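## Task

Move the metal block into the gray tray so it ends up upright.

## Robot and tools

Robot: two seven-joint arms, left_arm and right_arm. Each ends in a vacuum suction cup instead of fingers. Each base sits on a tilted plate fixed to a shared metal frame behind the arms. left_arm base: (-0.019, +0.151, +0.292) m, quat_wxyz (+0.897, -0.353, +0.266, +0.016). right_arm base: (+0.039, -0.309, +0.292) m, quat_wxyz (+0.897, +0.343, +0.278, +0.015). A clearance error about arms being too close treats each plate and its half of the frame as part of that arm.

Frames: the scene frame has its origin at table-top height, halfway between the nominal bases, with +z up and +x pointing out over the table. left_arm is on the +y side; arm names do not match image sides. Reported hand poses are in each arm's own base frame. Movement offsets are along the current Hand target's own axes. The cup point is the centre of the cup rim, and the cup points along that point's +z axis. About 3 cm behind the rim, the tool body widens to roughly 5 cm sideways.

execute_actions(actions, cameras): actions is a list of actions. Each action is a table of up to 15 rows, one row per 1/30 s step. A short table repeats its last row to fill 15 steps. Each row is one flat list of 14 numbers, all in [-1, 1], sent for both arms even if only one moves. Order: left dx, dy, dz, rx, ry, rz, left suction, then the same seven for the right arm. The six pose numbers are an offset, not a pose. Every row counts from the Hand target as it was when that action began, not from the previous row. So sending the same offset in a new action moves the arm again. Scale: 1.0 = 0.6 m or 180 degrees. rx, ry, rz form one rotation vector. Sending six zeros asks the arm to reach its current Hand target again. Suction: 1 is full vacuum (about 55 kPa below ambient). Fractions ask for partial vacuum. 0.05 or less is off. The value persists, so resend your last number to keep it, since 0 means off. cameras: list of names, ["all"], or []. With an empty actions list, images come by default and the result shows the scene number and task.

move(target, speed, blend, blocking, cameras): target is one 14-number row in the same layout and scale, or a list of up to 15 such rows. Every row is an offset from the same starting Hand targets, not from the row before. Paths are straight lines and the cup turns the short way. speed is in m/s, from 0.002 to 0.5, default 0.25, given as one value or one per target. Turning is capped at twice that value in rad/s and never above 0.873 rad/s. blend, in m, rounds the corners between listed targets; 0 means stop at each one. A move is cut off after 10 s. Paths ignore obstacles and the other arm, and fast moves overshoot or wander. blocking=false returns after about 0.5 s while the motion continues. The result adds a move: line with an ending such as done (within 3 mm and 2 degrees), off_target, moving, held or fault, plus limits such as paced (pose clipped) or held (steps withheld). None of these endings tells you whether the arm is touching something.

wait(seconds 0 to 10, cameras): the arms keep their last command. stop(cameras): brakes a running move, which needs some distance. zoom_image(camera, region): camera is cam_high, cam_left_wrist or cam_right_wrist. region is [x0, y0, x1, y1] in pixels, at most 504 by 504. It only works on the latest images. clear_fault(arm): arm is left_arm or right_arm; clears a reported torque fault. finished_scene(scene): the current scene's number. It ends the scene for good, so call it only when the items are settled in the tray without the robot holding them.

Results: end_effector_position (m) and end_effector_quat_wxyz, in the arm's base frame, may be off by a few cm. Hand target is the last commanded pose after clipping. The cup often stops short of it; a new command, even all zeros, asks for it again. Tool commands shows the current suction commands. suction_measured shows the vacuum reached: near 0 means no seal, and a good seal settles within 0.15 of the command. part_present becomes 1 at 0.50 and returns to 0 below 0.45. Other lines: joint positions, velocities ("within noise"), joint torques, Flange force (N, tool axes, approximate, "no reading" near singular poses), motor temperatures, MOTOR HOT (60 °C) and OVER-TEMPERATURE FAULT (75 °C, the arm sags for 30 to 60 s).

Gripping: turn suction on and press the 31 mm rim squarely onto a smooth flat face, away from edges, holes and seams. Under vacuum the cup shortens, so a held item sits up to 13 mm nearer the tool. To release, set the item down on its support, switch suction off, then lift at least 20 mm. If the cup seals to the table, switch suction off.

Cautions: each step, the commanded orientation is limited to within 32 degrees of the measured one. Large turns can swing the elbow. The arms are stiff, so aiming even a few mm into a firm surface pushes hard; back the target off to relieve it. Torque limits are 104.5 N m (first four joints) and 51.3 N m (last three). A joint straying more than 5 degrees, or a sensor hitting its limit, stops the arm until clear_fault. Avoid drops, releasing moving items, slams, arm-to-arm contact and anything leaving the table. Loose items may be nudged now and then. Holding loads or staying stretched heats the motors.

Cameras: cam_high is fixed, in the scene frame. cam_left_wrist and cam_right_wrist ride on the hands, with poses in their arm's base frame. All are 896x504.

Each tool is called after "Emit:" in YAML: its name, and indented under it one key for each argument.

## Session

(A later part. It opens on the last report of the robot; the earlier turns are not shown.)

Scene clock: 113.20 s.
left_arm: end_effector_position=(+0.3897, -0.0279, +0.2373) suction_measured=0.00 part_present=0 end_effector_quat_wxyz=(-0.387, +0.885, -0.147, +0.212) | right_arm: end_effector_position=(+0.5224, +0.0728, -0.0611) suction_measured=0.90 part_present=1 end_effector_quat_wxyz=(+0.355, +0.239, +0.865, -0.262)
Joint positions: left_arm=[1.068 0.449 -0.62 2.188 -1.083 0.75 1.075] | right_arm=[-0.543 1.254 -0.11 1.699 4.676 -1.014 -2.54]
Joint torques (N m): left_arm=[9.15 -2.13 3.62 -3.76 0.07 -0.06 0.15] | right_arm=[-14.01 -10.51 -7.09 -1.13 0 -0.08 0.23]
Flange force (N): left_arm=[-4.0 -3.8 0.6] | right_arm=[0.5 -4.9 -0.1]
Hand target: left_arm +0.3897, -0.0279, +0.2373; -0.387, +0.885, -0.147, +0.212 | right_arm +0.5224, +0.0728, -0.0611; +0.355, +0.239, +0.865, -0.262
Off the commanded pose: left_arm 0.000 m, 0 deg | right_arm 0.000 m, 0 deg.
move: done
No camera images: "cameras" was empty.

Emit:
move:
  target: [0, 0, 0, 0, 0, 0, 0, 0, 0, 0.01, 0, 0, 0, 1]
  speed: 0.03
  cameras: []

Emit:
move:
  target: [0, 0, 0, 0, 0, 0, 0, 0, 0, 0.00333, 0, 0, 0, 1]
  speed: 0.02
  cameras: []

Scene clock: 115.57 s.
left_arm: end_effector_position=(+0.3897, -0.0279, +0.2373) suction_measured=0.00 part_present=0 end_effector_quat_wxyz=(-0.387, +0.885, -0.147, +0.212) | right_arm: end_effector_position=(+0.5254, +0.0691, -0.0647) suction_measured=0.99 part_present=1 end_effector_quat_wxyz=(+0.355, +0.239, +0.865, -0.262)
Joint positions: left_arm=[1.068 0.449 -0.62 2.188 -1.083 0.75 1.075] | right_arm=[-0.536 1.262 -0.105 1.693 4.685 -1.008 -2.541]
Joint torques (N m): left_arm=[9.15 -2.1 3.62 -3.77 0.11 -0.05 0.17] | right_arm=[-14.01 -10.4 -7.13 -1.13 -0.04 -0.04 0.21]
Flange force (N): left_arm=[-4.1 -4.0 0.6] | right_arm=[0.3 -5.2 -0.4]
Hand target: left_arm +0.3897, -0.0279, +0.2373; -0.387, +0.885, -0.147, +0.212 | right_arm +0.5254, +0.0691, -0.0647; +0.355, +0.239, +0.865, -0.262
Off the commanded pose: left_arm 0.000 m, 0 deg | right_arm 0.000 m, 0 deg.
move: done
No camera images: "cameras" was empty.

Scene clock: 116.27 s.
left_arm: end_effector_position=(+0.3897, -0.0279, +0.2373) suction_measured=0.00 part_present=0 end_effector_quat_wxyz=(-0.387, +0.885, -0.147, +0.212) | right_arm: end_effector_position=(+0.5263, +0.0678, -0.0659) suction_measured=0.96 part_present=1 end_effector_quat_wxyz=(+0.355, +0.239, +0.865, -0.262)
Joint positions: left_arm=[1.068 0.449 -0.62 2.188 -1.083 0.75 1.075] | right_arm=[-0.533 1.265 -0.104 1.69 4.688 -1.006 -2.541]
Joint torques (N m): left_arm=[9.16 -2.13 3.62 -3.71 0.09 -0.07 0.09] | right_arm=[-14.09 -10.45 -7.12 -1.09 0.01 -0.1 0.21]
Flange force (N): left_arm=[-4.0 -3.7 0.7] | right_arm=[0.3 -5.1 -0.2]
Hand target: left_arm +0.3897, -0.0279, +0.2373; -0.387, +0.885, -0.147, +0.212 | right_arm +0.5263, +0.0678, -0.0659; +0.355, +0.239, +0.865, -0.262
Off the commanded pose: left_arm 0.000 m, 0 deg | right_arm 0.000 m, 0 deg.
move: done
No camera images: "cameras" was empty.

Emit:
move:
  target: [0, 0, 0, 0, 0, 0, 0, 0, 0, 0.00333, 0, 0, 0, 1]
  speed: 0.02
  cameras: []

Emit:
move:
  target: [0, 0, 0, 0, 0, 0, 0, 0, 0, 0.00167, 0, 0, 0, 1]
  speed: 0.02
  cameras: []

Scene clock: 118.23 s.
left_arm: end_effector_position=(+0.3897, -0.0279, +0.2373) suction_measured=0.00 part_present=0 end_effector_quat_wxyz=(-0.387, +0.885, -0.147, +0.212) | right_arm: end_effector_position=(+0.5273, +0.0666, -0.0672) suction_measured=1.00 part_present=1 end_effector_quat_wxyz=(+0.355, +0.239, +0.865, -0.262)
Joint positions: left_arm=[1.068 0.449 -0.62 2.188 -1.083 0.75 1.075] | right_arm=[-0.531 1.268 -0.102 1.688 4.691 -1.004 -2.542]
Joint torques (N m): left_arm=[9.15 -2.2 3.63 -3.77 0.07 -0.07 0.12] | right_arm=[-14.06 -10.47 -7.07 -1.05 0.01 -0.04 0.25]
Flange force (N): left_arm=[-4.0 -3.6 0.7] | right_arm=[0.5 -5.1 -0.3]
Hand target: left_arm +0.3897, -0.0279, +0.2373; -0.387, +0.885, -0.147, +0.212 | right_arm +0.5273, +0.0666, -0.0672; +0.355, +0.239, +0.865, -0.262
Off the commanded pose: left_arm 0.000 m, 0 deg | right_arm 0.000 m, 0 deg.
move: done
No camera images: "cameras" was empty.

Scene clock: 118.93 s.
left_arm: end_effector_position=(+0.3897, -0.0279, +0.2373) suction_measured=0.00 part_present=0 end_effector_quat_wxyz=(-0.387, +0.885, -0.147, +0.212) | right_arm: end_effector_position=(+0.5278, +0.0660, -0.0678) suction_measured=0.98 part_present=1 end_effector_quat_wxyz=(+0.355, +0.239, +0.865, -0.262)
Joint positions: left_arm=[1.068 0.449 -0.62 2.188 -1.083 0.75 1.075] | right_arm=[-0.53 1.27 -0.101 1.687 4.692 -1.003 -2.542]
Joint torques (N m): left_arm=[9.15 -2.21 3.63 -3.75 0.07 -0.07 0.14] | right_arm=[-14.09 -10.43 -7.07 -1.13 -0.01 -0.06 0.23]
Flange force (N): left_arm=[-4.0 -3.6 0.7] | right_arm=[0.4 -5.4 -0.4]
Hand target: left_arm +0.3897, -0.0279, +0.2373; -0.387, +0.885, -0.147, +0.212 | right_arm +0.5278, +0.0660, -0.0678; +0.355, +0.239, +0.865, -0.262
Off the commanded pose: left_arm 0.000 m, 0 deg | right_arm 0.000 m, 0 deg.
move: done
No camera images: "cameras" was empty.

Emit:
move:
  target: [0, 0, 0, 0, 0, 0, 0, 0, 0, 0.00167, 0, 0, 0, 1]
  speed: 0.02
  cameras: ["cam_right_wrist"]

Scene clock: 120.10 s.
left_arm: end_effector_position=(+0.3897, -0.0279, +0.2373) suction_measured=0.00 part_present=0 end_effector_quat_wxyz=(-0.387, +0.885, -0.147, +0.212) | right_arm: end_effector_position=(+0.5283, +0.0654, -0.0684) suction_measured=0.99 part_present=1 end_effector_quat_wxyz=(+0.355, +0.239, +0.865, -0.262)
Joint positions: left_arm=[1.068 0.449 -0.62 2.188 -1.083 0.75 1.075] | right_arm=[-0.529 1.271 -0.101 1.686 4.694 -1.002 -2.542]
Joint torques (N m): left_arm=[9.18 -2.14 3.63 -3.78 0.08 -0.07 0.11] | right_arm=[-7.3 -4.25 -2.59 -2.51 0.83 1.07 0.22]
Flange force (N): left_arm=[-4.1 -3.8 0.8] | right_arm=[-1.1 -10.0 -24.9]
Hand target: left_arm +0.3897, -0.0279, +0.2373; -0.387, +0.885, -0.147, +0.212 | right_arm +0.5283, +0.0653, -0.0684; +0.355, +0.239, +0.865, -0.262
Off the commanded pose: left_arm 0.000 m, 0 deg | right_arm 0.000 m, 0 deg.
move: done
camera_calibration:
cam_right_wrist: T_world_to_cam=[[-0.654427, 0.208935, -0.726685, 0.279227], [0.572683, 0.764498, -0.295932, -0.318666], [0.493719, -0.609826, -0.619962, -0.147237], [0, 0, 0, 1]] pos_world=[0.437922, 0.0954904, 0.0173254]
Images, in order (width x height): cam_right_wrist 896x504.

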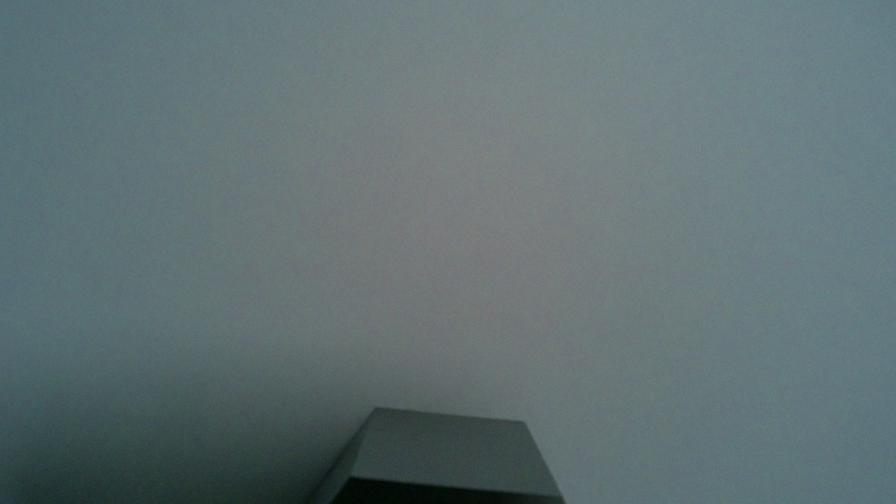

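Emit:
execute_actions:
  actions:
    - [[0, 0, 0, 0, 0, 0, 0, 0, 0, -0.00083, 0, 0, 0, 0]]

Emit:
move:
  target:
    - [0, 0, 0, 0, 0, 0, 0, 0, 0, -0.04, 0, 0, 0, 0]
    - [0, 0, 0, 0, 0, 0, 0, 0, 0, -0.4, 0, 0, 0, 0]
  speed: [0.1, 0.25]
  blend: [0.01, 0]
  cameras: ["cam_high", "cam_right_wrist"]

Scene clock: 122.43 s.
left_arm: end_effector_position=(+0.3897, -0.0279, +0.2373) suction_measured=0.00 part_present=0 end_effector_quat_wxyz=(-0.387, +0.885, -0.147, +0.212) | right_arm: end_effector_position=(+0.5281, +0.0656, -0.0681) suction_measured=0.00 part_present=0 end_effector_quat_wxyz=(+0.355, +0.239, +0.865, -0.262)
Joint positions: left_arm=[1.068 0.449 -0.62 2.188 -1.083 0.75 1.075] | right_arm=[-0.529 1.27 -0.101 1.686 4.693 -1.003 -2.542]
Joint torques (N m): left_arm=[9.13 -2.2 3.64 -3.8 0.11 -0.07 0.11] | right_arm=[-7.87 -4.73 -3.07 -1.92 0.49 0.93 0.23]
Hand target: left_arm +0.3897, -0.0279, +0.2373; -0.387, +0.885, -0.147, +0.212 | right_arm +0.5281, +0.0656, -0.0681; +0.355, +0.239, +0.865, -0.262
Off the commanded pose: left_arm 0.000 m, 0 deg | right_arm 0.000 m, 0 deg.

Scene clock: 124.00 s.
left_arm: end_effector_position=(+0.3897, -0.0279, +0.2373) suction_measured=0.00 part_present=0 end_effector_quat_wxyz=(-0.387, +0.885, -0.147, +0.212) | right_arm: end_effector_position=(+0.4107, +0.2152, +0.0783) suction_measured=0.00 part_present=0 end_effector_quat_wxyz=(+0.355, +0.239, +0.865, -0.262)
Joint positions: left_arm=[1.068 0.449 -0.62 2.188 -1.083 0.75 1.075] | right_arm=[-0.81 0.964 -0.299 1.747 4.282 -1.308 -2.408]
Joint torques (N m): left_arm=[9.13 -2.16 3.63 -3.74 0.1 -0.08 0.1] | right_arm=[-12.69 -9.38 -6.88 -3.97 0.05 -0.15 0.19]
Flange force (N): left_arm=[-4.2 -3.7 0.7] | right_arm=[0.8 -5.4 0.4]
Hand target: left_arm +0.3897, -0.0279, +0.2373; -0.387, +0.885, -0.147, +0.212 | right_arm +0.4107, +0.2153, +0.0784; +0.355, +0.239, +0.865, -0.262
Off the commanded pose: left_arm 0.000 m, 0 deg | right_arm 0.000 m, 0 deg.
move: done
camera_calibration:
cam_right_wrist: T_world_to_cam=[[-0.654438, 0.208968, -0.726665, 0.27763], [0.572802, 0.76436, -0.29606, -0.322468], [0.493567, -0.609988, -0.619924, 0.093158], [0, 0, 0, 1]] pos_world=[0.320422, 0.245291, 0.164025]
Images, in order (width x height): cam_high 896x504, cam_right_wrist 896x504.

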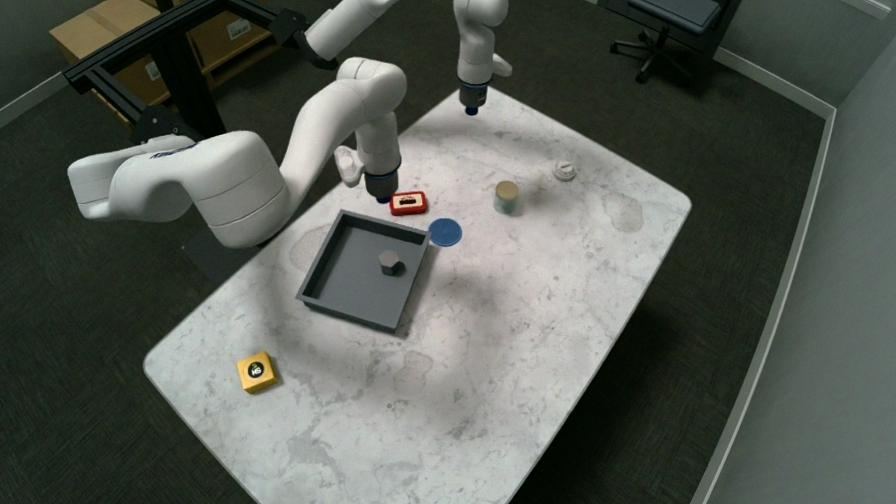

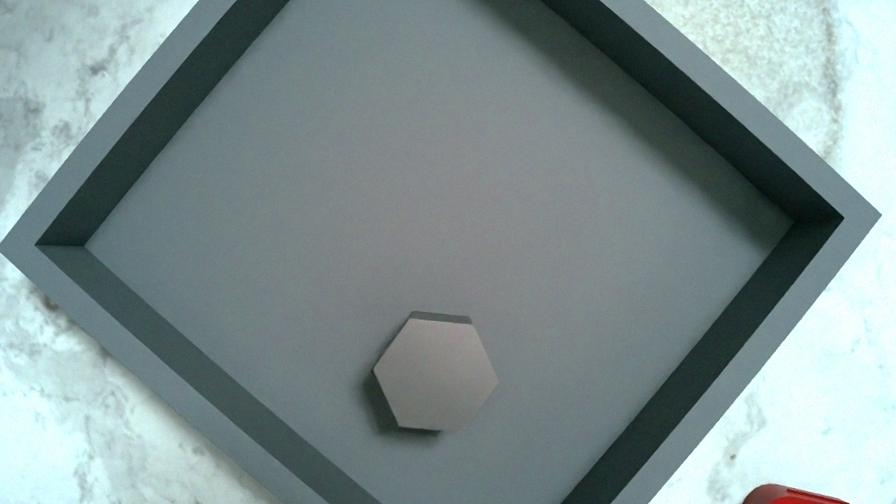

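Emit:
finished_scene:
  scene: 1

The scene is finished: the task was done.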